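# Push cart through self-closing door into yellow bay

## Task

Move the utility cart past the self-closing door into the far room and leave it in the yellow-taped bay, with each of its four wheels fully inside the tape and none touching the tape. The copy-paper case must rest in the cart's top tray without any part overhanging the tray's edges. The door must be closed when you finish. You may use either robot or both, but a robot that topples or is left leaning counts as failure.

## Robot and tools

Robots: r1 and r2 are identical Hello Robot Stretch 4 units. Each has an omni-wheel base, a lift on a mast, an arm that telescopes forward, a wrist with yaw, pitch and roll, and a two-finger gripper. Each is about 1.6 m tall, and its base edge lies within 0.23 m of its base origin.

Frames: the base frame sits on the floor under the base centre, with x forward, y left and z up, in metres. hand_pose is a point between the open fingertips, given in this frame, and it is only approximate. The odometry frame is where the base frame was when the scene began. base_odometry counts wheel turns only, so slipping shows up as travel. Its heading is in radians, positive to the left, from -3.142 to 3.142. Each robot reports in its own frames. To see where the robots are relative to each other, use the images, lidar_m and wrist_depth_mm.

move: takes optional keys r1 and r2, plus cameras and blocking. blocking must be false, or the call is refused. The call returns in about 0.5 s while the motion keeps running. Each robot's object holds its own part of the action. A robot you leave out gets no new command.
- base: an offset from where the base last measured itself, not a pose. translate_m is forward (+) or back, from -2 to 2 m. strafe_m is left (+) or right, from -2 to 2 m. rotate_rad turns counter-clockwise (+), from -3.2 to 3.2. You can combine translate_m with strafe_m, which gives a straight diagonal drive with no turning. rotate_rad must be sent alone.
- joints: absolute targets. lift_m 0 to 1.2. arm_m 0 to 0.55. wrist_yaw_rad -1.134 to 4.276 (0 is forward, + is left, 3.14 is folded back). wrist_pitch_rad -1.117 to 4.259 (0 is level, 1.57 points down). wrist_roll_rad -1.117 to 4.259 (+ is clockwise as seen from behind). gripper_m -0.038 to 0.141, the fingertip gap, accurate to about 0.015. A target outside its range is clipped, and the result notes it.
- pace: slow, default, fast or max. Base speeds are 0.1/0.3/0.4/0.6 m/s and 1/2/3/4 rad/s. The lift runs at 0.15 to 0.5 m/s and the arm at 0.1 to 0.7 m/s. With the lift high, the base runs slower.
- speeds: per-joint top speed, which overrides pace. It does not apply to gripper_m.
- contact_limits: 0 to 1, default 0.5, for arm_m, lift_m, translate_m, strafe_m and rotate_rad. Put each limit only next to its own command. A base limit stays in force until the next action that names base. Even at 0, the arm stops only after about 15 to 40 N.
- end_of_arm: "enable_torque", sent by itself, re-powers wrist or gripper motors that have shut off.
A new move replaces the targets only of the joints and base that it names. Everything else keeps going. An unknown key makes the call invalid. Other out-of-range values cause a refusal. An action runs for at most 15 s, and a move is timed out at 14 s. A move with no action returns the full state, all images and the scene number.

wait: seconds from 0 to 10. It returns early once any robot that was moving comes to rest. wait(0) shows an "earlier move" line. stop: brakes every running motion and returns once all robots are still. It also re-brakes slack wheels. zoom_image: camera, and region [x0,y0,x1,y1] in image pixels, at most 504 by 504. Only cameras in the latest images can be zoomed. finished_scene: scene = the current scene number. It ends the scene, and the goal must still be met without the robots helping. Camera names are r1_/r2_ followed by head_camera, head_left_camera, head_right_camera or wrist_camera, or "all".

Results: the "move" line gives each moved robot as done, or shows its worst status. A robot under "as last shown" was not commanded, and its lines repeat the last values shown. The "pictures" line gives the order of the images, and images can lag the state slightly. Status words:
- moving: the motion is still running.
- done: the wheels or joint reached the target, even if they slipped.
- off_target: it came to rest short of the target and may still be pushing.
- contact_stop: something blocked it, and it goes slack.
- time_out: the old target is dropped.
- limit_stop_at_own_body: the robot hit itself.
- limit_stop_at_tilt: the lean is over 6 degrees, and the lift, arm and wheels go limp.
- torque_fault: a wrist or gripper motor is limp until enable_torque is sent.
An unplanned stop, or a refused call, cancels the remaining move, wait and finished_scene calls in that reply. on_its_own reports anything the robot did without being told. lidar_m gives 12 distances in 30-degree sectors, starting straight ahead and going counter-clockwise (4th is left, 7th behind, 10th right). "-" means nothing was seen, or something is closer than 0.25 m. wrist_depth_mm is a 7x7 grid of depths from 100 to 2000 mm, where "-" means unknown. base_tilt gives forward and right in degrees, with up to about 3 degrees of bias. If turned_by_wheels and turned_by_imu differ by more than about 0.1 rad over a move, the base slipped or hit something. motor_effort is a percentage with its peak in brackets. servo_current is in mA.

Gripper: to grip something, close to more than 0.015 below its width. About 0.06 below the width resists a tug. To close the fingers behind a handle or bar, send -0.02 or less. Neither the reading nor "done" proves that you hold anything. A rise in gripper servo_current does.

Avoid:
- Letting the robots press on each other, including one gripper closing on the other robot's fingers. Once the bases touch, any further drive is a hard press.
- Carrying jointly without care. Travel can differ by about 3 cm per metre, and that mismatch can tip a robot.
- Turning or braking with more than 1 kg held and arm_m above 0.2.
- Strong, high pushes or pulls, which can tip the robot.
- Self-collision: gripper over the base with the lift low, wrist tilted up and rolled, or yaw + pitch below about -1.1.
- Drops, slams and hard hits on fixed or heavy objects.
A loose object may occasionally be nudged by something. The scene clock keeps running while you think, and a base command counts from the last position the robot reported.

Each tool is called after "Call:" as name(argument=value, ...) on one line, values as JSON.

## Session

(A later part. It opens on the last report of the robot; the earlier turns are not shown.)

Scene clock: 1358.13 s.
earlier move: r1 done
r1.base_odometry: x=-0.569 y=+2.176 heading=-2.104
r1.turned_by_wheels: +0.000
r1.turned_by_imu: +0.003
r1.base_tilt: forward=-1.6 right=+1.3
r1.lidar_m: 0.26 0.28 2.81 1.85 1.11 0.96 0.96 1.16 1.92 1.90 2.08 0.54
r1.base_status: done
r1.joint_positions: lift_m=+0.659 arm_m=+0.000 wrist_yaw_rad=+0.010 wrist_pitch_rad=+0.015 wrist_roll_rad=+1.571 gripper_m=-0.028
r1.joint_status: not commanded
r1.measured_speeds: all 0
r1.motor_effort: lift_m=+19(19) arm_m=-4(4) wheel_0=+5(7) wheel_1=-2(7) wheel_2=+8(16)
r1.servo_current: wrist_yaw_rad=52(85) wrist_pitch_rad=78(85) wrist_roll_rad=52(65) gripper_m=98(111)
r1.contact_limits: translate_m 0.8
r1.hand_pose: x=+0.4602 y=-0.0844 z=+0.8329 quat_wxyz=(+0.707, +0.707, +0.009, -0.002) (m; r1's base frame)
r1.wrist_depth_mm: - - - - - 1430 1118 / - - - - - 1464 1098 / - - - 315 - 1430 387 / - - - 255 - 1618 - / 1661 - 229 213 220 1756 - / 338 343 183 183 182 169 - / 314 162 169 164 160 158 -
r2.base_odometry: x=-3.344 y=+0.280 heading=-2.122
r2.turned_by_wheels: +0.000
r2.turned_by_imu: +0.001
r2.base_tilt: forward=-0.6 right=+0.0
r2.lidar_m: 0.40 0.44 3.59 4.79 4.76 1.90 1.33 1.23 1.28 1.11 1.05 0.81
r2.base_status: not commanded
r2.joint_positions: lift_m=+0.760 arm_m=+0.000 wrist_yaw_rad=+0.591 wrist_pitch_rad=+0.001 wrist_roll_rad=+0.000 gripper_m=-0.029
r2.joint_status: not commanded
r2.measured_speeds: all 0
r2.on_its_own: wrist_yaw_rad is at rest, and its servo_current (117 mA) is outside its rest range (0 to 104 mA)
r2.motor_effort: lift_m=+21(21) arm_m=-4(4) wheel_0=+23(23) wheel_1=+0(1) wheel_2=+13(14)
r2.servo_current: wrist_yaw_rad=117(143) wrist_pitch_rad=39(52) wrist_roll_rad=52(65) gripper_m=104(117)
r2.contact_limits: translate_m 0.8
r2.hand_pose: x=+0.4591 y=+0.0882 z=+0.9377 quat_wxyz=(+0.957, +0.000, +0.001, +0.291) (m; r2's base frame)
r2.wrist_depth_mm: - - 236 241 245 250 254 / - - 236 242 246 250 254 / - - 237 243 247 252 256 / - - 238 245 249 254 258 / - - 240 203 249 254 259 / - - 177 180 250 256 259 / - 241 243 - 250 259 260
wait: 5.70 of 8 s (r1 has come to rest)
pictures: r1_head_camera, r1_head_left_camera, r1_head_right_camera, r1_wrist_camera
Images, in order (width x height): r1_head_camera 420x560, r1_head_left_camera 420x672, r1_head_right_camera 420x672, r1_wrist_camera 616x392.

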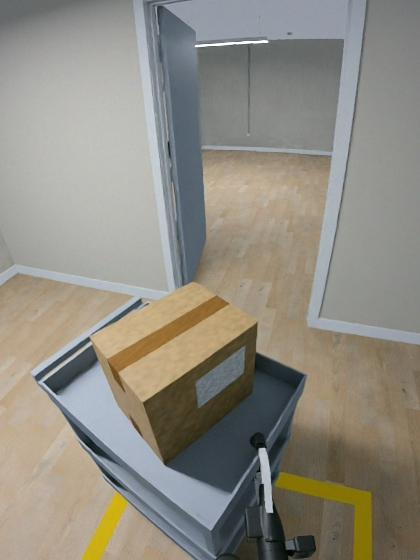

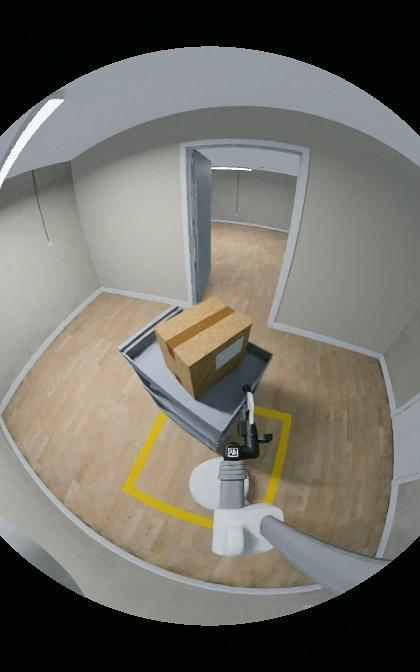

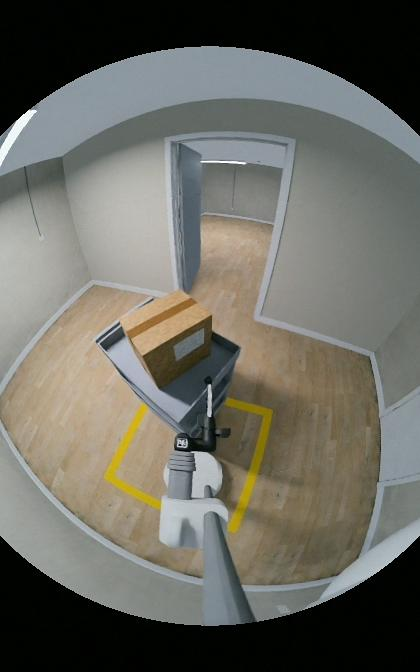

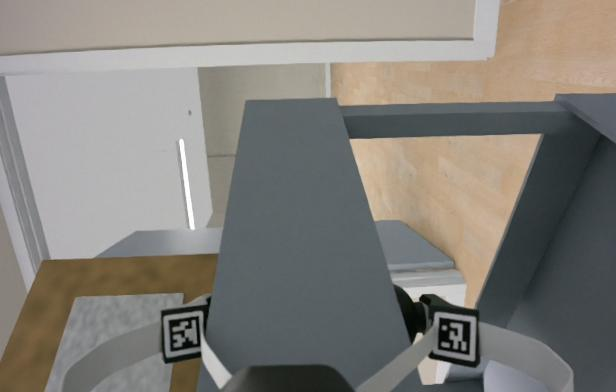

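Call:
move(r1={"joints": {"gripper_m": 0.141}, "pace": "default"}, blocking=false)

Call:
wait(seconds=3)

Call:
move(r1={"base": {"translate_m": -0.16}, "pace": "slow"}, blocking=false)

Call:
wait(seconds=4, cameras=["r1_head_camera","r1_head_left_camera","r1_wrist_camera"])

Scene clock: 1392.77 s.
move: r1 moving
r1.base_odometry: x=-0.569 y=+2.176 heading=-2.104
r1.turned_by_wheels: +0.000
r1.turned_by_imu: +0.000
r1.base_tilt: forward=-1.6 right=+1.3
r1.lidar_m: 0.25 0.28 2.80 1.85 1.10 0.95 0.94 1.14 1.91 1.90 2.09 0.53
r1.base_status: not commanded
r1.joint_positions: lift_m=+0.659 arm_m=+0.000 wrist_yaw_rad=+0.010 wrist_pitch_rad=+0.015 wrist_roll_rad=+1.571 gripper_m=-0.003
r1.joint_status: gripper_m moving
r1.measured_speeds: translate_m=-0.001 strafe_m=+0.000 rotate_rad=-0.002 lift_m=+0.000 arm_m=+0.000 wrist_yaw_rad=+0.000 wrist_pitch_rad=+0.000 wrist_roll_rad=+0.000
r1.motor_effort: lift_m=+19(19) arm_m=-2(4) wheel_0=+5(5) wheel_1=-2(2) wheel_2=+6(8)
r1.servo_current: wrist_yaw_rad=46(78) wrist_pitch_rad=78(85) wrist_roll_rad=65(65) gripper_m=52(91)
r1.contact_limits: translate_m 0.8
r1.hand_pose: x=+0.4601 y=-0.0844 z=+0.8329 quat_wxyz=(+0.707, +0.707, +0.009, -0.002) (m; r1's base frame)
r1.wrist_depth_mm: - - - - - 1499 1078 / - - - - - 1499 1138 / - - - 324 384 1397 389 / - - - 260 - 1661 - / 1756 - 233 216 224 1756 - / 345 345 186 185 186 169 - / 319 162 171 166 160 164 -
r2.base_odometry: x=-3.344 y=+0.280 heading=-2.122
r2.turned_by_wheels: +0.000
r2.turned_by_imu: +0.000
r2.base_tilt: forward=-0.7 right=+0.0
r2.lidar_m: 0.36 0.41 3.61 4.76 4.75 1.93 1.31 1.22 1.28 1.09 1.05 0.79
r2.base_status: not commanded
r2.joint_positions: lift_m=+0.760 arm_m=+0.000 wrist_yaw_rad=+0.591 wrist_pitch_rad=+0.001 wrist_roll_rad=+0.000 gripper_m=-0.029
r2.joint_status: not commanded
r2.measured_speeds: all 0
r2.motor_effort: lift_m=+21(21) arm_m=-3(4) wheel_0=+23(24) wheel_1=+0(1) wheel_2=+14(14)
r2.servo_current: wrist_yaw_rad=130(130) wrist_pitch_rad=39(46) wrist_roll_rad=46(59) gripper_m=104(111)
r2.contact_limits: translate_m 0.8
r2.hand_pose: x=+0.4591 y=+0.0882 z=+0.9377 quat_wxyz=(+0.957, +0.000, +0.001, +0.291) (m; r2's base frame)
r2.wrist_depth_mm: - - 235 240 246 249 254 / - - 236 242 246 250 255 / - - 237 243 248 252 256 / - - 238 246 249 255 257 / - - 240 203 250 255 258 / - - 177 181 250 256 262 / - 240 243 - 251 259 263
pictures: none

Scene clock: 1394.80 s.
earlier move: r1 done
r1.base_odometry: x=-0.569 y=+2.176 heading=-2.104
r1.turned_by_wheels: +0.000
r1.turned_by_imu: -0.001
r1.base_tilt: forward=-1.6 right=+1.3
r1.lidar_m: 0.26 0.32 2.79 1.85 1.12 0.96 0.96 1.16 1.91 1.91 2.09 0.58
r1.base_status: not commanded
r1.joint_positions: lift_m=+0.659 arm_m=+0.000 wrist_yaw_rad=+0.003 wrist_pitch_rad=+0.007 wrist_roll_rad=+1.571 gripper_m=+0.141
r1.joint_status: all done
r1.measured_speeds: all 0
r1.motor_effort: lift_m=+19(19) arm_m=+4(4) wheel_0=+5(5) wheel_1=-2(2) wheel_2=+2(8)
r1.servo_current: wrist_yaw_rad=46(78) wrist_pitch_rad=46(91) wrist_roll_rad=39(72) gripper_m=39(91)
r1.contact_limits: translate_m 0.8
r1.hand_pose: x=+0.4595 y=-0.0867 z=+0.8351 quat_wxyz=(+0.707, +0.707, +0.003, -0.002) (m; r1's base frame)
r1.wrist_depth_mm: - - - - - 1464 1160 / - - - - - 1576 1160 / - - - 370 402 410 402 / - - - 289 - 1661 - / 1708 - - 237 245 1708 - / 377 211 207 200 199 195 - / 334 322 324 149 172 - -
r2.base_odometry: x=-3.344 y=+0.280 heading=-2.122
r2.turned_by_wheels: +0.000
r2.turned_by_imu: +0.000
r2.base_tilt: forward=-0.7 right=+0.0
r2.lidar_m: 0.38 0.42 3.60 4.76 4.75 1.90 1.33 1.23 1.27 1.10 1.04 0.83
r2.base_status: not commanded
r2.joint_positions: lift_m=+0.760 arm_m=+0.000 wrist_yaw_rad=+0.591 wrist_pitch_rad=+0.001 wrist_roll_rad=+0.000 gripper_m=-0.029
r2.joint_status: not commanded
r2.measured_speeds: all 0
r2.on_its_own: wrist_yaw_rad is at rest, and its servo_current (124 mA) is outside its rest range (0 to 104 mA)
r2.motor_effort: lift_m=+21(21) arm_m=-3(4) wheel_0=+23(24) wheel_1=+0(1) wheel_2=+14(14)
r2.servo_current: wrist_yaw_rad=124(137) wrist_pitch_rad=39(46) wrist_roll_rad=39(59) gripper_m=104(111)
r2.contact_limits: translate_m 0.8
r2.hand_pose: x=+0.4591 y=+0.0882 z=+0.9377 quat_wxyz=(+0.957, +0.000, +0.001, +0.291) (m; r2's base frame)
r2.wrist_depth_mm: - - 235 240 246 250 254 / - - 236 242 247 251 254 / - - 236 244 248 253 256 / - - 238 244 248 252 257 / - - 240 203 250 254 259 / - - 177 181 251 255 260 / - 241 242 - 251 258 263
wait: 2.03 of 3 s (r1 has come to rest)
pictures: none

Scene clock: 1395.30 s.
move: r1 moving
r1.base_odometry: x=-0.563 y=+2.187 heading=-2.104
r1.turned_by_wheels: +0.000
r1.turned_by_imu: +0.000
r1.base_tilt: forward=-1.6 right=+1.3
r1.lidar_m: 0.26 0.31 2.78 1.84 1.10 0.95 0.93 1.13 1.94 1.89 2.10 0.58
r1.base_status: translate_m moving
r1.joint_positions: lift_m=+0.659 arm_m=+0.000 wrist_yaw_rad=+0.003 wrist_pitch_rad=+0.007 wrist_roll_rad=+1.571 gripper_m=+0.141
r1.joint_status: not commanded
r1.measured_speeds: translate_m=-0.049 strafe_m=-0.001 rotate_rad=+0.001 lift_m=+0.000 arm_m=+0.000 wrist_yaw_rad=+0.000 wrist_pitch_rad=+0.000 wrist_roll_rad=+0.000
r1.motor_effort: lift_m=+19(19) arm_m=+4(4) wheel_0=-6(8) wheel_1=-4(7) wheel_2=+5(7)
r1.servo_current: wrist_yaw_rad=39(59) wrist_pitch_rad=52(52) wrist_roll_rad=46(72) gripper_m=46(46)
r1.hand_pose: x=+0.4595 y=-0.0867 z=+0.8351 quat_wxyz=(+0.707, +0.707, +0.003, -0.002) (m; r1's base frame)
r1.wrist_depth_mm: - - - - - 1464 1160 / - - - - - 1537 1160 / - - - 384 418 415 415 / - - - 298 - 1708 - / 1708 - - 247 264 1708 - / 389 209 375 208 206 194 - / 338 329 329 150 179 - -
r2.base_odometry: x=-3.344 y=+0.280 heading=-2.122
r2.turned_by_wheels: +0.000
r2.turned_by_imu: +0.000
r2.base_tilt: forward=-0.7 right=+0.0
r2.lidar_m: 0.39 0.42 3.60 4.75 4.76 1.90 1.32 1.22 1.29 1.10 1.04 0.82
r2.base_status: not commanded
r2.joint_positions: lift_m=+0.760 arm_m=+0.000 wrist_yaw_rad=+0.591 wrist_pitch_rad=+0.001 wrist_roll_rad=+0.000 gripper_m=-0.029
r2.joint_status: not commanded
r2.measured_speeds: all 0
r2.motor_effort: lift_m=+21(21) arm_m=-3(4) wheel_0=+23(23) wheel_1=+0(1) wheel_2=+13(14)
r2.servo_current: wrist_yaw_rad=137(137) wrist_pitch_rad=39(46) wrist_roll_rad=46(65) gripper_m=111(111)
r2.contact_limits: translate_m 0.8
r2.hand_pose: x=+0.4591 y=+0.0882 z=+0.9377 quat_wxyz=(+0.957, +0.000, +0.001, +0.291) (m; r2's base frame)
r2.wrist_depth_mm: - - 236 241 245 249 254 / - - 236 242 246 251 254 / - - 236 243 248 252 255 / - - 238 244 249 253 257 / - - 240 204 249 255 259 / - - 178 180 250 256 260 / - 240 243 - 251 258 262
pictures: none

Scene clock: 1397.67 s.
earlier move: r1 done
r1.base_odometry: x=-0.488 y=+2.314 heading=-2.104
r1.turned_by_wheels: +0.000
r1.turned_by_imu: +0.000
r1.base_tilt: forward=-1.6 right=+1.3
r1.lidar_m: 0.41 0.48 2.85 1.54 0.92 0.78 0.80 0.97 1.75 1.86 2.23 0.84
r1.base_status: done
r1.joint_positions: lift_m=+0.659 arm_m=+0.000 wrist_yaw_rad=+0.003 wrist_pitch_rad=+0.007 wrist_roll_rad=+1.571 gripper_m=+0.141
r1.joint_status: not commanded
r1.measured_speeds: all 0
r1.motor_effort: lift_m=+19(19) arm_m=+4(4) wheel_0=-3(8) wheel_1=-4(7) wheel_2=+3(7)
r1.servo_current: wrist_yaw_rad=39(72) wrist_pitch_rad=46(59) wrist_roll_rad=52(72) gripper_m=39(52)
r1.hand_pose: x=+0.4595 y=-0.0867 z=+0.8351 quat_wxyz=(+0.707, +0.707, +0.003, -0.002) (m; r1's base frame)
r1.wrist_depth_mm: - - - - - 1537 1138 / - - - - - 1537 1205 / 1863 - - - - 1499 1160 / 1808 - - 449 - 1921 - / 1863 - 559 366 - - - / 1921 197 488 307 209 193 - / - 427 436 143 - - -
r2.base_odometry: x=-3.344 y=+0.280 heading=-2.122
r2.turned_by_wheels: +0.000
r2.turned_by_imu: +0.000
r2.base_tilt: forward=-0.7 right=+0.0
r2.lidar_m: 0.37 0.43 3.61 4.78 4.75 1.90 1.30 1.24 1.29 1.10 1.05 0.80
r2.base_status: not commanded
r2.joint_positions: lift_m=+0.760 arm_m=+0.000 wrist_yaw_rad=+0.591 wrist_pitch_rad=+0.001 wrist_roll_rad=+0.000 gripper_m=-0.029
r2.joint_status: not commanded
r2.measured_speeds: all 0
r2.on_its_own: wrist_yaw_rad is at rest, and its servo_current (130 mA) is outside its rest range (0 to 104 mA)
r2.motor_effort: lift_m=+21(21) arm_m=-4(4) wheel_0=+23(24) wheel_1=+0(1) wheel_2=+14(14)
r2.servo_current: wrist_yaw_rad=130(137) wrist_pitch_rad=39(46) wrist_roll_rad=52(65) gripper_m=98(117)
r2.contact_limits: translate_m 0.8
r2.hand_pose: x=+0.4591 y=+0.0882 z=+0.9377 quat_wxyz=(+0.957, +0.000, +0.001, +0.291) (m; r2's base frame)
r2.wrist_depth_mm: - - 234 242 245 250 254 / - - 236 243 246 251 255 / - - 236 244 248 252 256 / - - 238 245 248 254 257 / - - 239 203 251 255 259 / - - 177 180 251 257 260 / - 241 242 - 250 259 262
wait: 2.37 of 4 s (r1 has come to rest)
pictures: r1_head_camera, r1_head_left_camera, r1_wrist_camera
Images, in order (width x height): r1_head_camera 420x560, r1_head_left_camera 420x672, r1_wrist_camera 616x392.

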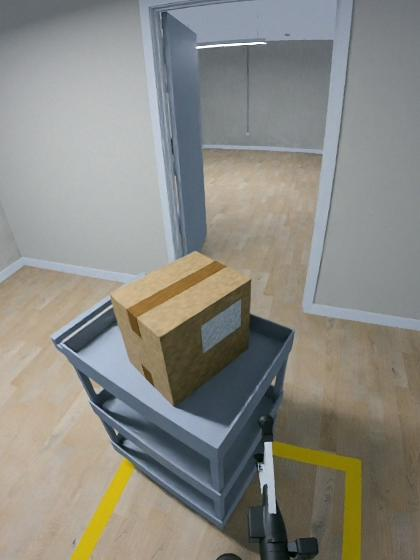

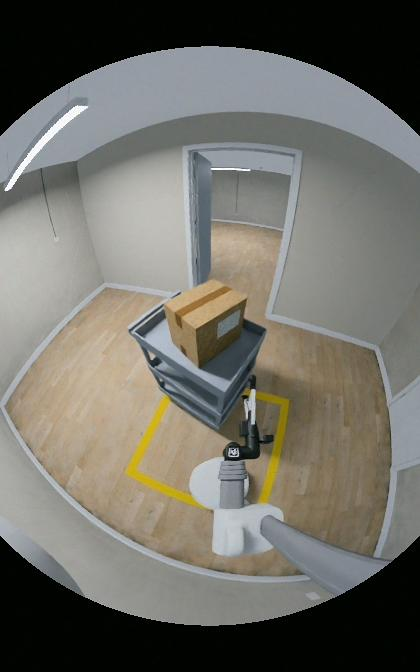

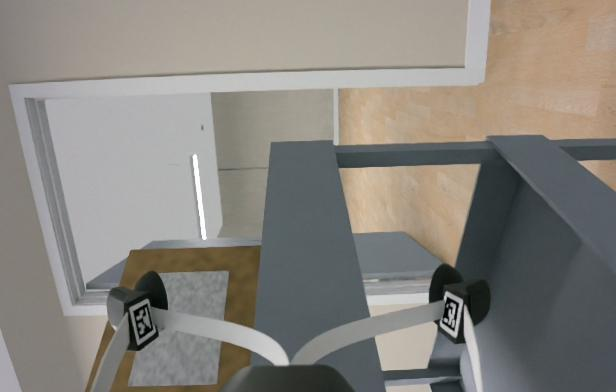

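Call:
move(r1={"base": {"strafe_m": -0.40}, "pace": "default"}, cameras=["r1_head_camera", "r1_head_left_camera"], blocking=false)

Call:
wait(seconds=2.5, cameras=["r1_head_camera", "r1_head_left_camera"])

Scene clock: 1430.50 s.
move: r1 moving
r1.base_odometry: x=-0.519 y=+2.332 heading=-2.104
r1.turned_by_wheels: +0.000
r1.turned_by_imu: +0.000
r1.base_tilt: forward=-1.6 right=+1.3
r1.lidar_m: 0.40 0.47 2.87 1.58 0.91 0.80 0.81 0.97 1.83 1.82 2.19 1.93
r1.base_status: strafe_m moving
r1.joint_positions: lift_m=+0.659 arm_m=+0.000 wrist_yaw_rad=+0.003 wrist_pitch_rad=+0.007 wrist_roll_rad=+1.571 gripper_m=+0.141
r1.joint_status: not commanded
r1.measured_speeds: translate_m=+0.000 strafe_m=-0.140 rotate_rad=+0.001 lift_m=+0.000 arm_m=+0.000 wrist_yaw_rad=+0.000 wrist_pitch_rad=+0.000 wrist_roll_rad=+0.000
r1.motor_effort: lift_m=+19(19) arm_m=+4(4) wheel_0=+9(10) wheel_1=-8(10) wheel_2=+0(3)
r1.servo_current: wrist_yaw_rad=52(72) wrist_pitch_rad=46(59) wrist_roll_rad=46(59) gripper_m=46(46)
r1.hand_pose: x=+0.4595 y=-0.0867 z=+0.8351 quat_wxyz=(+0.707, +0.707, +0.003, -0.002) (m; r1's base frame)
r1.wrist_depth_mm: - - - - - 1499 1160 / - - - - - 1537 1160 / - - - - - 1576 1118 / 1808 - - 488 - 1808 - / 1863 - - 399 - - - / 1863 198 508 338 211 194 - / - 452 455 142 - - -
r2.base_odometry: x=-3.344 y=+0.280 heading=-2.122
r2.turned_by_wheels: +0.000
r2.turned_by_imu: +0.000
r2.base_tilt: forward=-0.7 right=+0.0
r2.lidar_m: 0.38 0.43 3.62 4.78 4.76 1.92 1.32 1.23 1.27 1.10 1.04 0.80
r2.base_status: not commanded
r2.joint_positions: lift_m=+0.760 arm_m=+0.000 wrist_yaw_rad=+0.591 wrist_pitch_rad=+0.001 wrist_roll_rad=+0.000 gripper_m=-0.029
r2.joint_status: not commanded
r2.measured_speeds: all 0
r2.motor_effort: lift_m=+21(21) arm_m=-3(4) wheel_0=+23(23) wheel_1=+0(1) wheel_2=+13(14)
r2.servo_current: wrist_yaw_rad=124(137) wrist_pitch_rad=39(46) wrist_roll_rad=59(59) gripper_m=104(111)
r2.contact_limits: translate_m 0.8
r2.hand_pose: x=+0.4591 y=+0.0882 z=+0.9377 quat_wxyz=(+0.957, +0.000, +0.001, +0.291) (m; r2's base frame)
r2.wrist_depth_mm: - - 234 240 244 249 254 / - - 236 243 247 250 255 / - - 237 243 246 253 256 / - - 238 245 249 253 257 / - - 239 204 250 255 258 / - - 177 181 250 255 260 / - 240 244 - 251 259 262
pictures: r1_head_camera, r1_head_left_camera
Images, in order (width x height): r1_head_camera 420x560, r1_head_left_camera 420x672.

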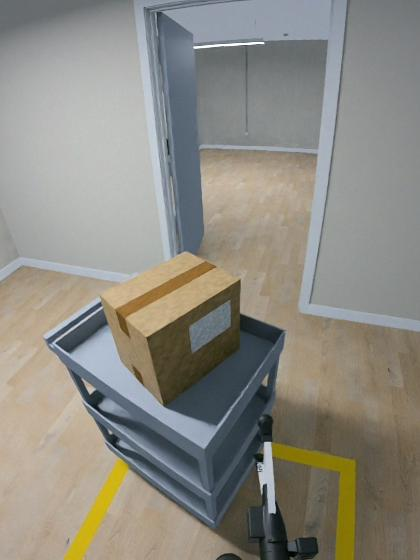

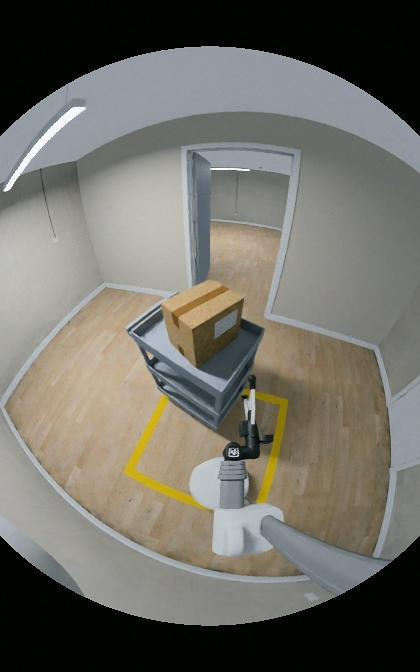

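Scene clock: 1432.67 s.
earlier move: r1 done
r1.base_odometry: x=-0.832 y=+2.517 heading=-2.104
r1.turned_by_wheels: +0.000
r1.turned_by_imu: -0.003
r1.base_tilt: forward=-1.6 right=+1.2
r1.lidar_m: 0.77 0.59 0.58 1.77 1.03 0.92 0.90 1.13 1.50 1.47 1.76 1.85
r1.base_status: done
r1.joint_positions: lift_m=+0.659 arm_m=+0.000 wrist_yaw_rad=+0.003 wrist_pitch_rad=+0.007 wrist_roll_rad=+1.571 gripper_m=+0.141
r1.joint_status: not commanded
r1.measured_speeds: all 0
r1.motor_effort: lift_m=+19(19) arm_m=+4(4) wheel_0=+0(11) wheel_1=+1(10) wheel_2=+0(3)
r1.servo_current: wrist_yaw_rad=52(72) wrist_pitch_rad=52(65) wrist_roll_rad=46(72) gripper_m=39(46)
r1.hand_pose: x=+0.4595 y=-0.0867 z=+0.8352 quat_wxyz=(+0.707, +0.707, +0.003, -0.002) (m; r1's base frame)
r1.wrist_depth_mm: - - - - - 1430 1160 / - - - - - 1499 1182 / - - - - - 1576 1205 / - - - - - 1708 1205 / 1756 - - - - 1618 1229 / 1863 210 - - - 197 1229 / 1808 - - 150 - 1756 1205
r2.base_odometry: x=-3.344 y=+0.280 heading=-2.122
r2.turned_by_wheels: +0.000
r2.turned_by_imu: +0.000
r2.base_tilt: forward=-0.7 right=+0.0
r2.lidar_m: 0.37 0.42 3.59 4.77 4.76 1.91 1.31 1.24 1.28 1.11 1.04 0.79
r2.base_status: not commanded
r2.joint_positions: lift_m=+0.760 arm_m=+0.000 wrist_yaw_rad=+0.591 wrist_pitch_rad=+0.001 wrist_roll_rad=+0.000 gripper_m=-0.029
r2.joint_status: not commanded
r2.measured_speeds: all 0
r2.on_its_own: wrist_yaw_rad is at rest, and its servo_current (117 mA) is outside its rest range (0 to 104 mA)
r2.motor_effort: lift_m=+21(21) arm_m=-3(4) wheel_0=+23(24) wheel_1=+0(1) wheel_2=+13(14)
r2.servo_current: wrist_yaw_rad=117(137) wrist_pitch_rad=39(52) wrist_roll_rad=52(59) gripper_m=104(111)
r2.contact_limits: translate_m 0.8
r2.hand_pose: x=+0.4591 y=+0.0882 z=+0.9377 quat_wxyz=(+0.957, +0.000, +0.001, +0.291) (m; r2's base frame)
r2.wrist_depth_mm: - - 234 241 245 249 252 / - - 236 242 246 250 255 / - - 236 244 247 252 257 / - - 237 246 249 253 257 / - - 239 203 250 255 259 / - - 177 180 250 256 259 / - 241 243 - 251 258 263
wait: 2.17 of 2.5 s (r1 has come to rest)
pictures: r1_head_camera, r1_head_left_camera
Images, in order (width x height): r1_head_camera 420x560, r1_head_left_camera 420x672.

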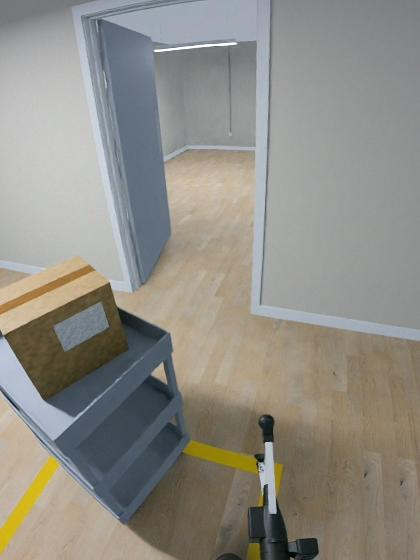

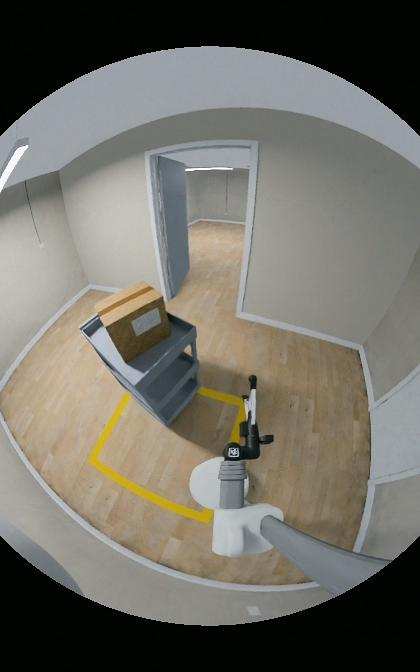

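Call:
move(r1={"base": {"strafe_m": -0.08}, "pace": "default"}, blocking=false)

Call:
wait(seconds=2)

Call:
move(r1={"base": {"rotate_rad": 0.77}, "pace": "default"}, blocking=false)

Call:
wait(seconds=3, cameras=["r1_head_camera", "r1_head_right_camera", "r1_wrist_camera"])

Scene clock: 1445.87 s.
move: r1 moving
r1.base_odometry: x=-0.863 y=+2.536 heading=-2.104
r1.turned_by_wheels: +0.000
r1.turned_by_imu: +0.000
r1.base_tilt: forward=-1.6 right=+1.3
r1.lidar_m: 0.84 0.61 0.61 1.83 1.06 0.92 0.94 1.11 1.46 1.43 1.72 1.84
r1.base_status: strafe_m moving
r1.joint_positions: lift_m=+0.659 arm_m=+0.000 wrist_yaw_rad=+0.003 wrist_pitch_rad=+0.007 wrist_roll_rad=+1.571 gripper_m=+0.141
r1.joint_status: not commanded
r1.measured_speeds: translate_m=+0.000 strafe_m=-0.141 rotate_rad=+0.001 lift_m=+0.000 arm_m=+0.000 wrist_yaw_rad=+0.000 wrist_pitch_rad=+0.000 wrist_roll_rad=+0.000
r1.motor_effort: lift_m=+19(19) arm_m=+4(4) wheel_0=+9(10) wheel_1=-9(9) wheel_2=-1(1)
r1.servo_current: wrist_yaw_rad=59(72) wrist_pitch_rad=52(52) wrist_roll_rad=46(65) gripper_m=39(46)
r1.hand_pose: x=+0.4595 y=-0.0867 z=+0.8352 quat_wxyz=(+0.707, +0.707, +0.003, -0.002) (m; r1's base frame)
r1.wrist_depth_mm: - - - - - 1464 1160 / - - - - - 1499 1205 / - - - - - 1576 1205 / - - - - - 1661 1182 / 1808 - - - - 1618 1205 / 1808 210 - - - 196 1182 / 1921 - - 149 - 1756 1182
r2.base_odometry: x=-3.344 y=+0.280 heading=-2.122
r2.turned_by_wheels: +0.000
r2.turned_by_imu: +0.000
r2.base_tilt: forward=-0.7 right=+0.0
r2.lidar_m: 0.40 0.42 3.62 4.79 4.76 1.89 1.33 1.24 1.27 1.11 1.04 0.80
r2.base_status: not commanded
r2.joint_positions: lift_m=+0.760 arm_m=+0.000 wrist_yaw_rad=+0.591 wrist_pitch_rad=+0.001 wrist_roll_rad=+0.000 gripper_m=-0.029
r2.joint_status: not commanded
r2.measured_speeds: all 0
r2.motor_effort: lift_m=+21(21) arm_m=-4(4) wheel_0=+23(23) wheel_1=+0(1) wheel_2=+14(14)
r2.servo_current: wrist_yaw_rad=111(137) wrist_pitch_rad=39(46) wrist_roll_rad=46(65) gripper_m=111(111)
r2.contact_limits: translate_m 0.8
r2.hand_pose: x=+0.4591 y=+0.0882 z=+0.9377 quat_wxyz=(+0.957, +0.000, +0.001, +0.291) (m; r2's base frame)
r2.wrist_depth_mm: - - 234 241 245 250 253 / - - 236 242 247 251 254 / - - 237 244 248 252 256 / - - 239 245 248 253 257 / - - 240 204 250 255 258 / - - 177 181 250 256 260 / - 241 242 - 252 259 262
pictures: none

Scene clock: 1446.70 s.
earlier move: r1 done
r1.base_odometry: x=-0.901 y=+2.558 heading=-2.104
r1.turned_by_wheels: +0.000
r1.turned_by_imu: +0.000
r1.base_tilt: forward=-1.6 right=+1.2
r1.lidar_m: 1.84 0.64 0.62 1.80 1.07 0.94 0.94 1.12 1.40 1.38 1.66 1.83
r1.base_status: done
r1.joint_positions: lift_m=+0.659 arm_m=+0.000 wrist_yaw_rad=+0.003 wrist_pitch_rad=+0.007 wrist_roll_rad=+1.571 gripper_m=+0.141
r1.joint_status: not commanded
r1.measured_speeds: all 0
r1.motor_effort: lift_m=+19(19) arm_m=+4(4) wheel_0=+1(10) wheel_1=-1(9) wheel_2=+0(1)
r1.servo_current: wrist_yaw_rad=52(72) wrist_pitch_rad=59(59) wrist_roll_rad=46(65) gripper_m=39(46)
r1.hand_pose: x=+0.4595 y=-0.0867 z=+0.8352 quat_wxyz=(+0.707, +0.707, +0.003, -0.002) (m; r1's base frame)
r1.wrist_depth_mm: - - - - - 1430 1160 / - - - - - 1537 1205 / - - - - - 1576 1205 / - - - - - 1618 1229 / 1708 - - - - 1576 1205 / 1808 209 - - - 196 1205 / 1863 - - 150 - 1756 1205
r2.base_odometry: x=-3.344 y=+0.280 heading=-2.122
r2.turned_by_wheels: +0.000
r2.turned_by_imu: +0.000
r2.base_tilt: forward=-0.7 right=+0.0
r2.lidar_m: 0.38 0.43 3.60 4.77 4.75 1.91 1.31 1.24 1.28 1.11 1.04 0.81
r2.base_status: not commanded
r2.joint_positions: lift_m=+0.760 arm_m=+0.000 wrist_yaw_rad=+0.591 wrist_pitch_rad=+0.001 wrist_roll_rad=+0.000 gripper_m=-0.029
r2.joint_status: not commanded
r2.measured_speeds: all 0
r2.on_its_own: wrist_yaw_rad is at rest, and its servo_current (124 mA) is outside its rest range (0 to 104 mA)
r2.motor_effort: lift_m=+21(21) arm_m=-3(4) wheel_0=+23(23) wheel_1=+0(1) wheel_2=+14(14)
r2.servo_current: wrist_yaw_rad=124(137) wrist_pitch_rad=39(46) wrist_roll_rad=46(65) gripper_m=104(111)
r2.contact_limits: translate_m 0.8
r2.hand_pose: x=+0.4591 y=+0.0882 z=+0.9377 quat_wxyz=(+0.957, +0.000, +0.001, +0.291) (m; r2's base frame)
r2.wrist_depth_mm: - - 235 242 245 249 253 / - - 236 242 246 251 255 / - - 237 243 248 252 255 / - - 238 245 248 255 256 / - - 239 204 249 254 258 / - - 177 180 251 256 260 / - 240 243 - 251 258 262
wait: 0.83 of 2 s (r1 has come to rest)
pictures: none

Scene clock: 1447.20 s.
move: r1 moving
r1.base_odometry: x=-0.901 y=+2.558 heading=-1.852
r1.turned_by_wheels: +0.253
r1.turned_by_imu: +0.253
r1.base_tilt: forward=-1.6 right=+1.3
r1.lidar_m: 0.74 0.63 3.29 1.34 0.97 0.93 1.00 1.38 1.39 1.49 1.88 1.83
r1.base_status: rotate_rad moving
r1.joint_positions: lift_m=+0.659 arm_m=+0.000 wrist_yaw_rad=+0.002 wrist_pitch_rad=+0.007 wrist_roll_rad=+1.571 gripper_m=+0.141
r1.joint_status: not commanded
r1.measured_speeds: translate_m=+0.000 strafe_m=+0.000 rotate_rad=+0.973 lift_m=+0.000 arm_m=+0.000 wrist_yaw_rad=+0.000 wrist_pitch_rad=+0.000 wrist_roll_rad=+0.000
r1.motor_effort: lift_m=+19(19) arm_m=+4(4) wheel_0=-9(10) wheel_1=-7(8) wheel_2=-7(7)
r1.servo_current: wrist_yaw_rad=52(59) wrist_pitch_rad=52(59) wrist_roll_rad=39(52) gripper_m=39(46)
r1.hand_pose: x=+0.4595 y=-0.0868 z=+0.8352 quat_wxyz=(+0.707, +0.707, +0.003, -0.002) (m; r1's base frame)
r1.wrist_depth_mm: - - - - - 1430 1160 / - - - - - 1464 1182 / - - - - - 1661 1205 / 1808 - - - - 1708 1182 / 1863 - - - - 1618 1229 / - 209 - - - 196 1182 / - - - 143 - 609 1098
r2.base_odometry: x=-3.344 y=+0.280 heading=-2.122
r2.turned_by_wheels: +0.000
r2.turned_by_imu: +0.000
r2.base_tilt: forward=-0.6 right=+0.0
r2.lidar_m: 0.39 0.42 3.62 4.77 4.74 1.89 1.31 1.22 1.28 1.10 1.04 0.82
r2.base_status: not commanded
r2.joint_positions: lift_m=+0.760 arm_m=+0.000 wrist_yaw_rad=+0.591 wrist_pitch_rad=+0.001 wrist_roll_rad=+0.000 gripper_m=-0.029
r2.joint_status: not commanded
r2.measured_speeds: all 0
r2.motor_effort: lift_m=+21(21) arm_m=-4(4) wheel_0=+23(23) wheel_1=+0(1) wheel_2=+14(14)
r2.servo_current: wrist_yaw_rad=130(137) wrist_pitch_rad=39(46) wrist_roll_rad=52(52) gripper_m=98(111)
r2.contact_limits: translate_m 0.8
r2.hand_pose: x=+0.4591 y=+0.0882 z=+0.9377 quat_wxyz=(+0.957, +0.000, +0.001, +0.291) (m; r2's base frame)
r2.wrist_depth_mm: - - 235 241 245 249 253 / - - 236 242 246 251 255 / - - 237 244 248 253 257 / - - 238 245 248 253 257 / - - 240 204 249 254 257 / - - 177 180 250 257 260 / - 241 242 - 250 259 263
pictures: none

Scene clock: 1448.23 s.
earlier move: r1 done
r1.base_odometry: x=-0.901 y=+2.558 heading=-1.335
r1.turned_by_wheels: +0.517
r1.turned_by_imu: +0.520
r1.base_tilt: forward=-1.6 right=+1.3
r1.lidar_m: 0.63 3.30 1.34 0.99 0.92 0.97 1.37 1.39 1.47 1.92 1.83 0.72
r1.base_status: done
r1.joint_positions: lift_m=+0.659 arm_m=+0.000 wrist_yaw_rad=+0.002 wrist_pitch_rad=+0.007 wrist_roll_rad=+1.571 gripper_m=+0.141
r1.joint_status: not commanded
r1.measured_speeds: all 0
r1.motor_effort: lift_m=+19(19) arm_m=+3(4) wheel_0=-4(10) wheel_1=-2(8) wheel_2=-1(8)
r1.servo_current: wrist_yaw_rad=72(72) wrist_pitch_rad=52(59) wrist_roll_rad=33(65) gripper_m=46(46)
r1.hand_pose: x=+0.4595 y=-0.0868 z=+0.8352 quat_wxyz=(+0.707, +0.707, +0.003, -0.002) (m; r1's base frame)
r1.wrist_depth_mm: 1863 - - 521 539 544 1042 / - - - 500 - 1863 - / - - 609 480 - - - / - - 603 469 - - - / - - 609 452 - - - / - 210 603 436 211 195 - / - - - 142 - 1576 455
r2.base_odometry: x=-3.344 y=+0.280 heading=-2.122
r2.turned_by_wheels: +0.000
r2.turned_by_imu: +0.000
r2.base_tilt: forward=-0.7 right=+0.0
r2.lidar_m: 0.38 0.43 3.60 4.79 4.75 1.90 1.29 1.23 1.28 1.13 1.04 0.82
r2.base_status: not commanded
r2.joint_positions: lift_m=+0.760 arm_m=+0.000 wrist_yaw_rad=+0.591 wrist_pitch_rad=+0.001 wrist_roll_rad=+0.000 gripper_m=-0.029
r2.joint_status: not commanded
r2.measured_speeds: all 0
r2.on_its_own: wrist_yaw_rad is at rest, and its servo_current (111 mA) is outside its rest range (0 to 104 mA)
r2.motor_effort: lift_m=+21(21) arm_m=-4(4) wheel_0=+23(23) wheel_1=+0(1) wheel_2=+13(14)
r2.servo_current: wrist_yaw_rad=111(137) wrist_pitch_rad=33(46) wrist_roll_rad=52(59) gripper_m=111(117)
r2.contact_limits: translate_m 0.8
r2.hand_pose: x=+0.4591 y=+0.0882 z=+0.9377 quat_wxyz=(+0.957, +0.000, +0.001, +0.291) (m; r2's base frame)
r2.wrist_depth_mm: - - 234 240 245 249 253 / - - 236 243 246 250 255 / - - 237 243 246 253 255 / - - 238 245 248 254 257 / - - 240 203 249 254 259 / - - 178 180 250 256 260 / - 241 243 - 251 258 262
wait: 1.03 of 3 s (r1 has come to rest)
pictures: r1_head_camera, r1_head_right_camera, r1_wrist_camera
Images, in order (width x height): r1_head_camera 420x560, r1_head_right_camera 420x672, r1_wrist_camera 616x392.

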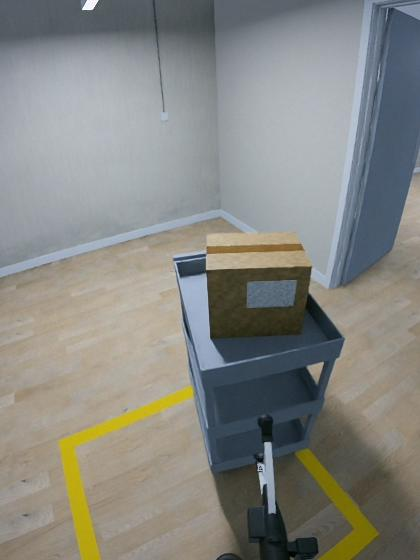

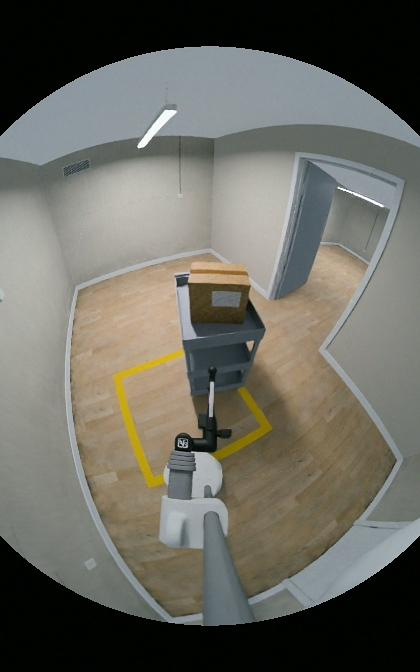

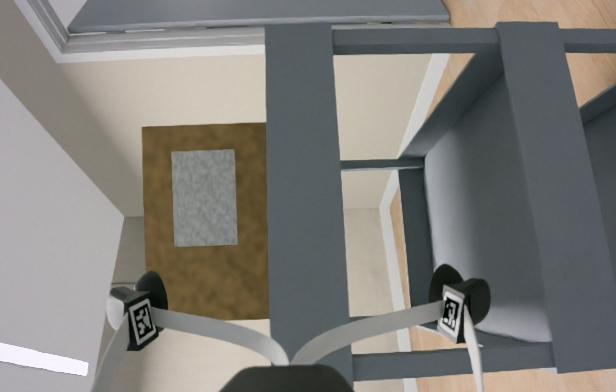

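Call:
zoom_image(camera="r1_head_camera", region=[0, 340, 420, 560])

Call:
zoom_image(camera="r1_head_right_camera", region=[80, 240, 300, 520])

Scaled by 1.200 from the camera's 420x560 image, which has a finer 600x800 frame.

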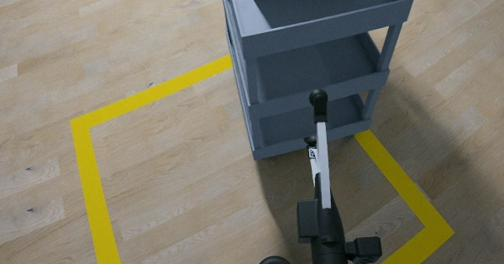

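Scaled by 1.800 from the camera's 420x672 image, which has a finer 600x960 frame.

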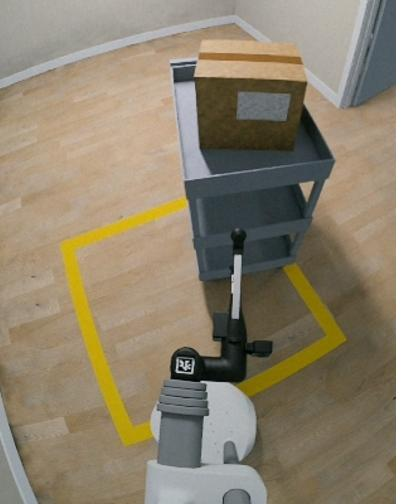

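Call:
move(r1={"base": {"translate_m": 0.28, "strafe_m": -0.035}, "contact_limits": {"translate_m": 0.25}, "pace": "slow"}, blocking=false)

Call:
wait(seconds=5, cameras=["r1_wrist_camera", "r1_head_camera"])

Scene clock: 1525.70 s.
move: r1 moving
r1.base_odometry: x=-0.900 y=+2.546 heading=-1.334
r1.turned_by_wheels: +0.000
r1.turned_by_imu: +0.000
r1.base_tilt: forward=-1.6 right=+1.3
r1.lidar_m: 0.63 3.29 1.38 0.98 0.95 1.00 1.37 1.40 1.46 1.90 1.82 0.73
r1.base_status: translate_m moving; strafe_m moving
r1.joint_positions: lift_m=+0.659 arm_m=+0.000 wrist_yaw_rad=+0.002 wrist_pitch_rad=+0.007 wrist_roll_rad=+1.571 gripper_m=+0.141
r1.joint_status: not commanded
r1.measured_speeds: translate_m=+0.048 strafe_m=-0.006 rotate_rad=+0.000 lift_m=+0.000 arm_m=+0.000 wrist_yaw_rad=+0.000 wrist_pitch_rad=+0.000 wrist_roll_rad=+0.000
r1.motor_effort: lift_m=+19(19) arm_m=+3(4) wheel_0=+4(7) wheel_1=+4(5) wheel_2=-5(8)
r1.servo_current: wrist_yaw_rad=39(59) wrist_pitch_rad=59(59) wrist_roll_rad=59(72) gripper_m=46(46)
r1.contact_limits: translate_m 0.25
r1.hand_pose: x=+0.4595 y=-0.0868 z=+0.8352 quat_wxyz=(+0.707, +0.707, +0.003, -0.002) (m; r1's base frame)
r1.wrist_depth_mm: 1808 - - 504 530 539 539 / - - - 488 - 1921 - / - - 603 477 - - - / - - 597 459 - - - / - - 597 436 - - - / - 209 597 430 211 194 - / - - - 143 - - -
r2.base_odometry: x=-3.344 y=+0.280 heading=-2.122
r2.turned_by_wheels: +0.000
r2.turned_by_imu: +0.000
r2.base_tilt: forward=-0.7 right=+0.0
r2.lidar_m: 0.38 0.42 3.61 4.78 4.76 1.90 1.33 1.22 1.29 1.10 1.04 0.84
r2.base_status: not commanded
r2.joint_positions: lift_m=+0.760 arm_m=+0.000 wrist_yaw_rad=+0.591 wrist_pitch_rad=+0.001 wrist_roll_rad=+0.000 gripper_m=-0.029
r2.joint_status: not commanded
r2.measured_speeds: all 0
r2.motor_effort: lift_m=+21(21) arm_m=-3(4) wheel_0=+23(23) wheel_1=+0(1) wheel_2=+14(14)
r2.servo_current: wrist_yaw_rad=117(137) wrist_pitch_rad=39(46) wrist_roll_rad=46(52) gripper_m=111(111)
r2.contact_limits: translate_m 0.8
r2.hand_pose: x=+0.4591 y=+0.0882 z=+0.9377 quat_wxyz=(+0.957, +0.000, +0.001, +0.291) (m; r2's base frame)
r2.wrist_depth_mm: - - 235 241 245 249 254 / - - 236 243 247 251 256 / - - 236 243 248 252 256 / - - 239 245 249 254 257 / - - 240 204 250 255 258 / - - 177 180 250 257 260 / - 241 242 - 251 258 260
pictures: none

Scene clock: 1529.30 s.
earlier move: r1 done
r1.base_odometry: x=-0.870 y=+2.278 heading=-1.335
r1.turned_by_wheels: +0.000
r1.turned_by_imu: -0.001
r1.base_tilt: forward=-1.6 right=+1.3
r1.lidar_m: 0.36 0.39 1.55 1.16 1.09 1.17 1.60 1.60 1.74 1.72 1.65 0.45
r1.base_status: done
r1.joint_positions: lift_m=+0.659 arm_m=+0.000 wrist_yaw_rad=+0.002 wrist_pitch_rad=+0.007 wrist_roll_rad=+1.571 gripper_m=+0.141
r1.joint_status: not commanded
r1.measured_speeds: all 0
r1.motor_effort: lift_m=+19(19) arm_m=+3(4) wheel_0=+3(8) wheel_1=+3(6) wheel_2=-3(8)
r1.servo_current: wrist_yaw_rad=59(65) wrist_pitch_rad=52(59) wrist_roll_rad=65(72) gripper_m=46(52)
r1.contact_limits: translate_m 0.25
r1.hand_pose: x=+0.4595 y=-0.0868 z=+0.8352 quat_wxyz=(+0.707, +0.707, +0.003, -0.002) (m; r1's base frame)
r1.wrist_depth_mm: 1661 - 220 220 221 1537 1205 / - - 213 212 214 1708 - / 334 334 338 205 206 1921 - / 332 336 338 198 198 809 - / 334 332 336 191 191 798 - / 330 209 185 186 187 195 - / 332 332 334 150 180 707 -
r2.base_odometry: x=-3.344 y=+0.280 heading=-2.122
r2.turned_by_wheels: +0.000
r2.turned_by_imu: +0.001
r2.base_tilt: forward=-0.7 right=+0.0
r2.lidar_m: 0.38 0.38 3.60 4.76 4.74 1.92 1.31 1.23 1.28 1.08 1.03 0.81
r2.base_status: not commanded
r2.joint_positions: lift_m=+0.760 arm_m=+0.000 wrist_yaw_rad=+0.591 wrist_pitch_rad=+0.001 wrist_roll_rad=+0.000 gripper_m=-0.029
r2.joint_status: not commanded
r2.measured_speeds: all 0
r2.on_its_own: wrist_yaw_rad is at rest, and its servo_current (130 mA) is outside its rest range (0 to 104 mA)
r2.motor_effort: lift_m=+21(21) arm_m=-4(4) wheel_0=+23(23) wheel_1=+0(1) wheel_2=+14(14)
r2.servo_current: wrist_yaw_rad=130(137) wrist_pitch_rad=39(46) wrist_roll_rad=59(59) gripper_m=104(111)
r2.contact_limits: translate_m 0.8
r2.hand_pose: x=+0.4591 y=+0.0882 z=+0.9377 quat_wxyz=(+0.957, +0.000, +0.001, +0.291) (m; r2's base frame)
r2.wrist_depth_mm: - - 235 240 246 249 252 / - - 236 243 247 251 255 / - - 236 243 248 253 256 / - - 238 245 248 254 256 / - - 239 204 250 255 258 / - - 178 181 250 256 259 / - 242 242 - 251 258 262
wait: 3.60 of 5 s (r1 has come to rest)
pictures: r1_head_camera, r1_wrist_camera
Images, in order (width x height): r1_head_camera 420x560, r1_wrist_camera 616x392.

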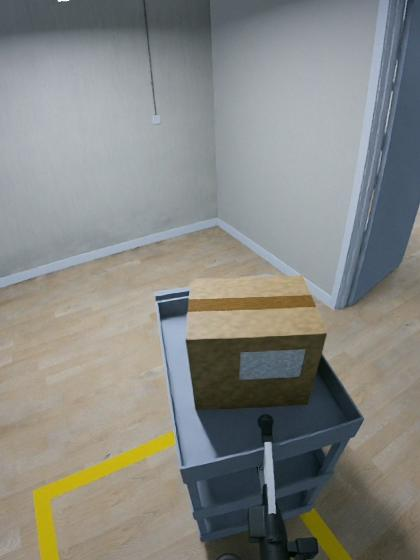

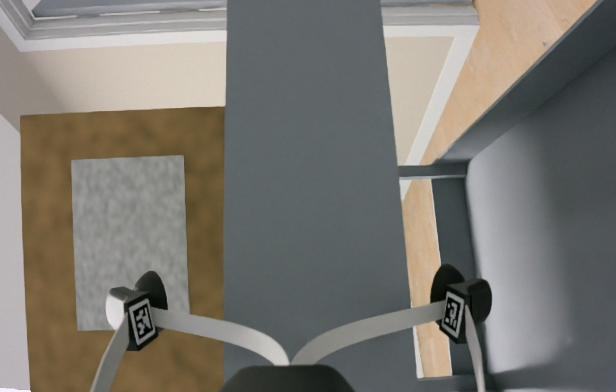

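Call:
move(r1={"base": {"translate_m": 0.012}, "contact_limits": {"translate_m": 0.25}, "pace": "slow"}, blocking=false)

Call:
wait(seconds=1)

Call:
move(r1={"joints": {"gripper_m": -0.03}, "pace": "slow"}, blocking=false)

Call:
wait(seconds=3.5, cameras=["r1_wrist_camera"])

Scene clock: 1536.77 s.
move: r1 moving
r1.base_odometry: x=-0.867 y=+2.268 heading=-1.334
r1.turned_by_wheels: +0.000
r1.turned_by_imu: +0.000
r1.base_tilt: forward=-1.6 right=+1.3
r1.lidar_m: 0.35 0.37 1.56 1.15 1.09 1.15 1.64 1.59 1.70 1.73 1.66 0.42
r1.base_status: translate_m moving
r1.joint_positions: lift_m=+0.659 arm_m=+0.000 wrist_yaw_rad=+0.002 wrist_pitch_rad=+0.007 wrist_roll_rad=+1.571 gripper_m=+0.141
r1.joint_status: not commanded
r1.measured_speeds: translate_m=+0.018 strafe_m=+0.000 rotate_rad=-0.002 lift_m=+0.000 arm_m=+0.000 wrist_yaw_rad=-0.003 wrist_pitch_rad=+0.000 wrist_roll_rad=+0.000
r1.motor_effort: lift_m=+19(19) arm_m=+4(4) wheel_0=+3(8) wheel_1=+5(6) wheel_2=-2(6)
r1.servo_current: wrist_yaw_rad=26(59) wrist_pitch_rad=46(59) wrist_roll_rad=46(52) gripper_m=46(46)
r1.contact_limits: translate_m 0.25
r1.hand_pose: x=+0.4594 y=-0.0869 z=+0.8352 quat_wxyz=(+0.707, +0.707, +0.003, -0.002) (m; r1's base frame)
r1.wrist_depth_mm: 1661 - 226 224 225 1576 1160 / - - 213 213 216 1618 - / 334 336 334 204 208 1808 - / 332 332 332 196 198 - - / 325 327 329 190 190 798 - / 327 211 185 182 184 191 - / 325 325 325 147 176 180 -
r2.base_odometry: x=-3.344 y=+0.280 heading=-2.122
r2.turned_by_wheels: +0.000
r2.turned_by_imu: +0.000
r2.base_tilt: forward=-0.7 right=+0.0
r2.lidar_m: 0.36 0.43 3.60 4.77 4.75 1.89 1.31 1.24 1.28 1.11 1.04 0.79
r2.base_status: not commanded
r2.joint_positions: lift_m=+0.760 arm_m=+0.000 wrist_yaw_rad=+0.591 wrist_pitch_rad=+0.001 wrist_roll_rad=+0.000 gripper_m=-0.029
r2.joint_status: not commanded
r2.measured_speeds: all 0
r2.motor_effort: lift_m=+21(21) arm_m=-4(4) wheel_0=+23(23) wheel_1=+0(0) wheel_2=+14(14)
r2.servo_current: wrist_yaw_rad=124(130) wrist_pitch_rad=39(46) wrist_roll_rad=46(59) gripper_m=111(117)
r2.contact_limits: translate_m 0.8
r2.hand_pose: x=+0.4591 y=+0.0882 z=+0.9377 quat_wxyz=(+0.957, +0.000, +0.001, +0.291) (m; r2's base frame)
r2.wrist_depth_mm: - - 234 240 246 248 252 / - - 236 242 246 251 255 / - - 236 243 248 252 256 / - - 239 245 249 254 256 / - - 241 204 249 254 258 / - - 177 180 249 256 262 / - 241 243 - 251 258 262
pictures: none

Scene clock: 1537.23 s.
earlier move: r1 done
r1.base_odometry: x=-0.867 y=+2.266 heading=-1.334
r1.turned_by_wheels: +0.000
r1.turned_by_imu: +0.000
r1.base_tilt: forward=-1.6 right=+1.3
r1.lidar_m: 0.36 0.34 1.59 1.16 1.08 1.14 1.62 1.62 1.73 1.72 1.65 0.41
r1.base_status: done
r1.joint_positions: lift_m=+0.659 arm_m=+0.000 wrist_yaw_rad=+0.002 wrist_pitch_rad=+0.007 wrist_roll_rad=+1.571 gripper_m=+0.141
r1.joint_status: not commanded
r1.measured_speeds: all 0
r1.motor_effort: lift_m=+19(19) arm_m=+4(4) wheel_0=+4(8) wheel_1=+2(6) wheel_2=-4(6)
r1.servo_current: wrist_yaw_rad=39(65) wrist_pitch_rad=52(59) wrist_roll_rad=72(72) gripper_m=46(52)
r1.contact_limits: translate_m 0.25
r1.hand_pose: x=+0.4594 y=-0.0869 z=+0.8352 quat_wxyz=(+0.707, +0.707, +0.003, -0.002) (m; r1's base frame)
r1.wrist_depth_mm: 1576 - 223 222 222 1576 1182 / - - 211 212 214 1618 - / 330 334 332 204 204 1863 - / 329 330 330 195 196 - - / 325 327 327 187 187 798 - / 324 210 183 180 181 190 - / 320 325 324 138 174 715 -
r2.base_odometry: x=-3.344 y=+0.280 heading=-2.122
r2.turned_by_wheels: +0.000
r2.turned_by_imu: +0.000
r2.base_tilt: forward=-0.7 right=+0.0
r2.lidar_m: 0.37 0.42 3.58 4.75 4.76 1.91 1.34 1.24 1.28 1.10 1.03 0.81
r2.base_status: not commanded
r2.joint_positions: lift_m=+0.760 arm_m=+0.000 wrist_yaw_rad=+0.591 wrist_pitch_rad=+0.001 wrist_roll_rad=+0.000 gripper_m=-0.029
r2.joint_status: not commanded
r2.measured_speeds: all 0
r2.on_its_own: wrist_yaw_rad is at rest, and its servo_current (117 mA) is outside its rest range (0 to 104 mA)
r2.motor_effort: lift_m=+21(21) arm_m=-4(4) wheel_0=+23(23) wheel_1=+0(0) wheel_2=+14(14)
r2.servo_current: wrist_yaw_rad=117(130) wrist_pitch_rad=39(46) wrist_roll_rad=46(59) gripper_m=104(117)
r2.contact_limits: translate_m 0.8
r2.hand_pose: x=+0.4591 y=+0.0882 z=+0.9377 quat_wxyz=(+0.957, +0.000, +0.001, +0.291) (m; r2's base frame)
r2.wrist_depth_mm: - - 234 240 244 249 253 / - - 236 241 247 251 254 / - - 236 243 247 251 256 / - - 238 245 248 254 256 / - - 239 204 250 254 259 / - - 177 180 250 256 260 / - 241 242 - 250 259 262
wait: 0.47 of 1 s (r1 has come to rest)
pictures: none

Scene clock: 1537.73 s.
move: r1 moving
r1.base_odometry: x=-0.867 y=+2.266 heading=-1.334
r1.turned_by_wheels: +0.000
r1.turned_by_imu: +0.000
r1.base_tilt: forward=-1.6 right=+1.3
r1.lidar_m: 0.35 0.37 1.58 1.17 1.11 1.16 1.63 1.62 1.73 1.71 1.64 0.44
r1.base_status: not commanded
r1.joint_positions: lift_m=+0.659 arm_m=+0.000 wrist_yaw_rad=+0.002 wrist_pitch_rad=+0.007 wrist_roll_rad=+1.571 gripper_m=+0.135
r1.joint_status: gripper_m moving
r1.measured_speeds: all 0
r1.motor_effort: lift_m=+19(19) arm_m=+4(4) wheel_0=+4(4) wheel_1=+2(2) wheel_2=-4(4)
r1.servo_current: wrist_yaw_rad=52(65) wrist_pitch_rad=52(52) wrist_roll_rad=59(72) gripper_m=46(52)
r1.contact_limits: translate_m 0.25
r1.hand_pose: x=+0.4594 y=-0.0869 z=+0.8352 quat_wxyz=(+0.707, +0.707, +0.003, -0.002) (m; r1's base frame)
r1.wrist_depth_mm: 1661 - 222 221 223 1537 1182 / - - 211 212 214 1661 - / 330 332 336 204 204 1808 - / 329 330 332 195 196 - - / 327 324 327 187 188 788 - / 322 210 181 181 180 191 - / 322 322 324 144 174 - -
r2.base_odometry: x=-3.344 y=+0.280 heading=-2.122
r2.turned_by_wheels: +0.000
r2.turned_by_imu: +0.000
r2.base_tilt: forward=-0.7 right=+0.0
r2.lidar_m: 0.40 0.44 3.60 4.71 4.76 1.89 1.30 1.24 1.25 1.12 1.03 0.81
r2.base_status: not commanded
r2.joint_positions: lift_m=+0.760 arm_m=+0.000 wrist_yaw_rad=+0.591 wrist_pitch_rad=+0.001 wrist_roll_rad=+0.000 gripper_m=-0.029
r2.joint_status: not commanded
r2.measured_speeds: all 0
r2.motor_effort: lift_m=+21(21) arm_m=-4(4) wheel_0=+23(23) wheel_1=+0(1) wheel_2=+14(14)
r2.servo_current: wrist_yaw_rad=124(124) wrist_pitch_rad=39(46) wrist_roll_rad=39(59) gripper_m=104(111)
r2.contact_limits: translate_m 0.8
r2.hand_pose: x=+0.4591 y=+0.0882 z=+0.9377 quat_wxyz=(+0.957, +0.000, +0.001, +0.291) (m; r2's base frame)
r2.wrist_depth_mm: - - 235 241 245 250 254 / - - 236 242 246 251 255 / - - 236 243 248 252 256 / - - 238 245 249 253 258 / - - 239 204 250 254 258 / - - 177 180 250 257 260 / - 241 243 - 251 259 262
pictures: none

Scene clock: 1541.23 s.
earlier move: r1 moving
r1.base_odometry: x=-0.867 y=+2.266 heading=-1.334
r1.turned_by_wheels: +0.000
r1.turned_by_imu: +0.000
r1.base_tilt: forward=-1.6 right=+1.3
r1.lidar_m: 0.36 0.39 1.58 1.14 1.10 1.15 1.63 1.62 1.72 1.72 1.65 0.42
r1.base_status: not commanded
r1.joint_positions: lift_m=+0.659 arm_m=+0.000 wrist_yaw_rad=+0.001 wrist_pitch_rad=+0.011 wrist_roll_rad=+1.571 gripper_m=+0.044
r1.joint_status: gripper_m moving
r1.measured_speeds: all 0
r1.motor_effort: lift_m=+19(19) arm_m=+2(4) wheel_0=+3(4) wheel_1=+1(2) wheel_2=-3(4)
r1.servo_current: wrist_yaw_rad=52(72) wrist_pitch_rad=72(72) wrist_roll_rad=52(72) gripper_m=117(117)
r1.contact_limits: translate_m 0.25
r1.hand_pose: x=+0.4593 y=-0.0873 z=+0.8339 quat_wxyz=(+0.707, +0.707, +0.004, -0.004) (m; r1's base frame)
r1.wrist_depth_mm: - - 219 220 222 1499 1138 / - - 208 211 216 1576 - / 324 327 204 202 204 1708 - / 322 325 196 194 196 - - / 320 322 187 187 188 - - / 317 322 179 180 182 - - / 315 319 175 174 173 151 -
r2.base_odometry: x=-3.344 y=+0.280 heading=-2.122
r2.turned_by_wheels: +0.000
r2.turned_by_imu: +0.000
r2.base_tilt: forward=-0.7 right=+0.1
r2.lidar_m: 0.37 0.43 3.59 4.77 4.77 1.93 1.33 1.24 1.27 1.10 1.03 0.78
r2.base_status: not commanded
r2.joint_positions: lift_m=+0.760 arm_m=+0.000 wrist_yaw_rad=+0.591 wrist_pitch_rad=+0.001 wrist_roll_rad=+0.000 gripper_m=-0.029
r2.joint_status: not commanded
r2.measured_speeds: all 0
r2.motor_effort: lift_m=+21(21) arm_m=-4(4) wheel_0=+23(23) wheel_1=-1(1) wheel_2=+14(14)
r2.servo_current: wrist_yaw_rad=124(137) wrist_pitch_rad=46(46) wrist_roll_rad=33(59) gripper_m=104(111)
r2.contact_limits: translate_m 0.8
r2.hand_pose: x=+0.4591 y=+0.0882 z=+0.9377 quat_wxyz=(+0.957, +0.000, +0.001, +0.291) (m; r2's base frame)
r2.wrist_depth_mm: - - 235 241 244 249 254 / - - 236 243 247 251 255 / - - 236 243 248 252 255 / - - 238 245 248 253 257 / - - 240 204 250 255 259 / - - 177 181 251 256 260 / - 241 243 - 251 259 262
wait: 3.50 s; no rest
pictures: r1_wrist_camera
Images, in order (width x height): r1_wrist_camera 616x392.

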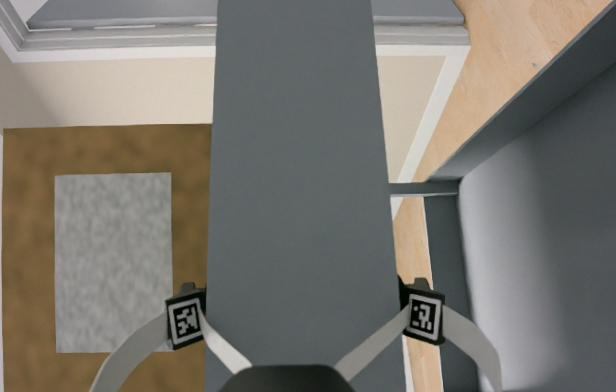

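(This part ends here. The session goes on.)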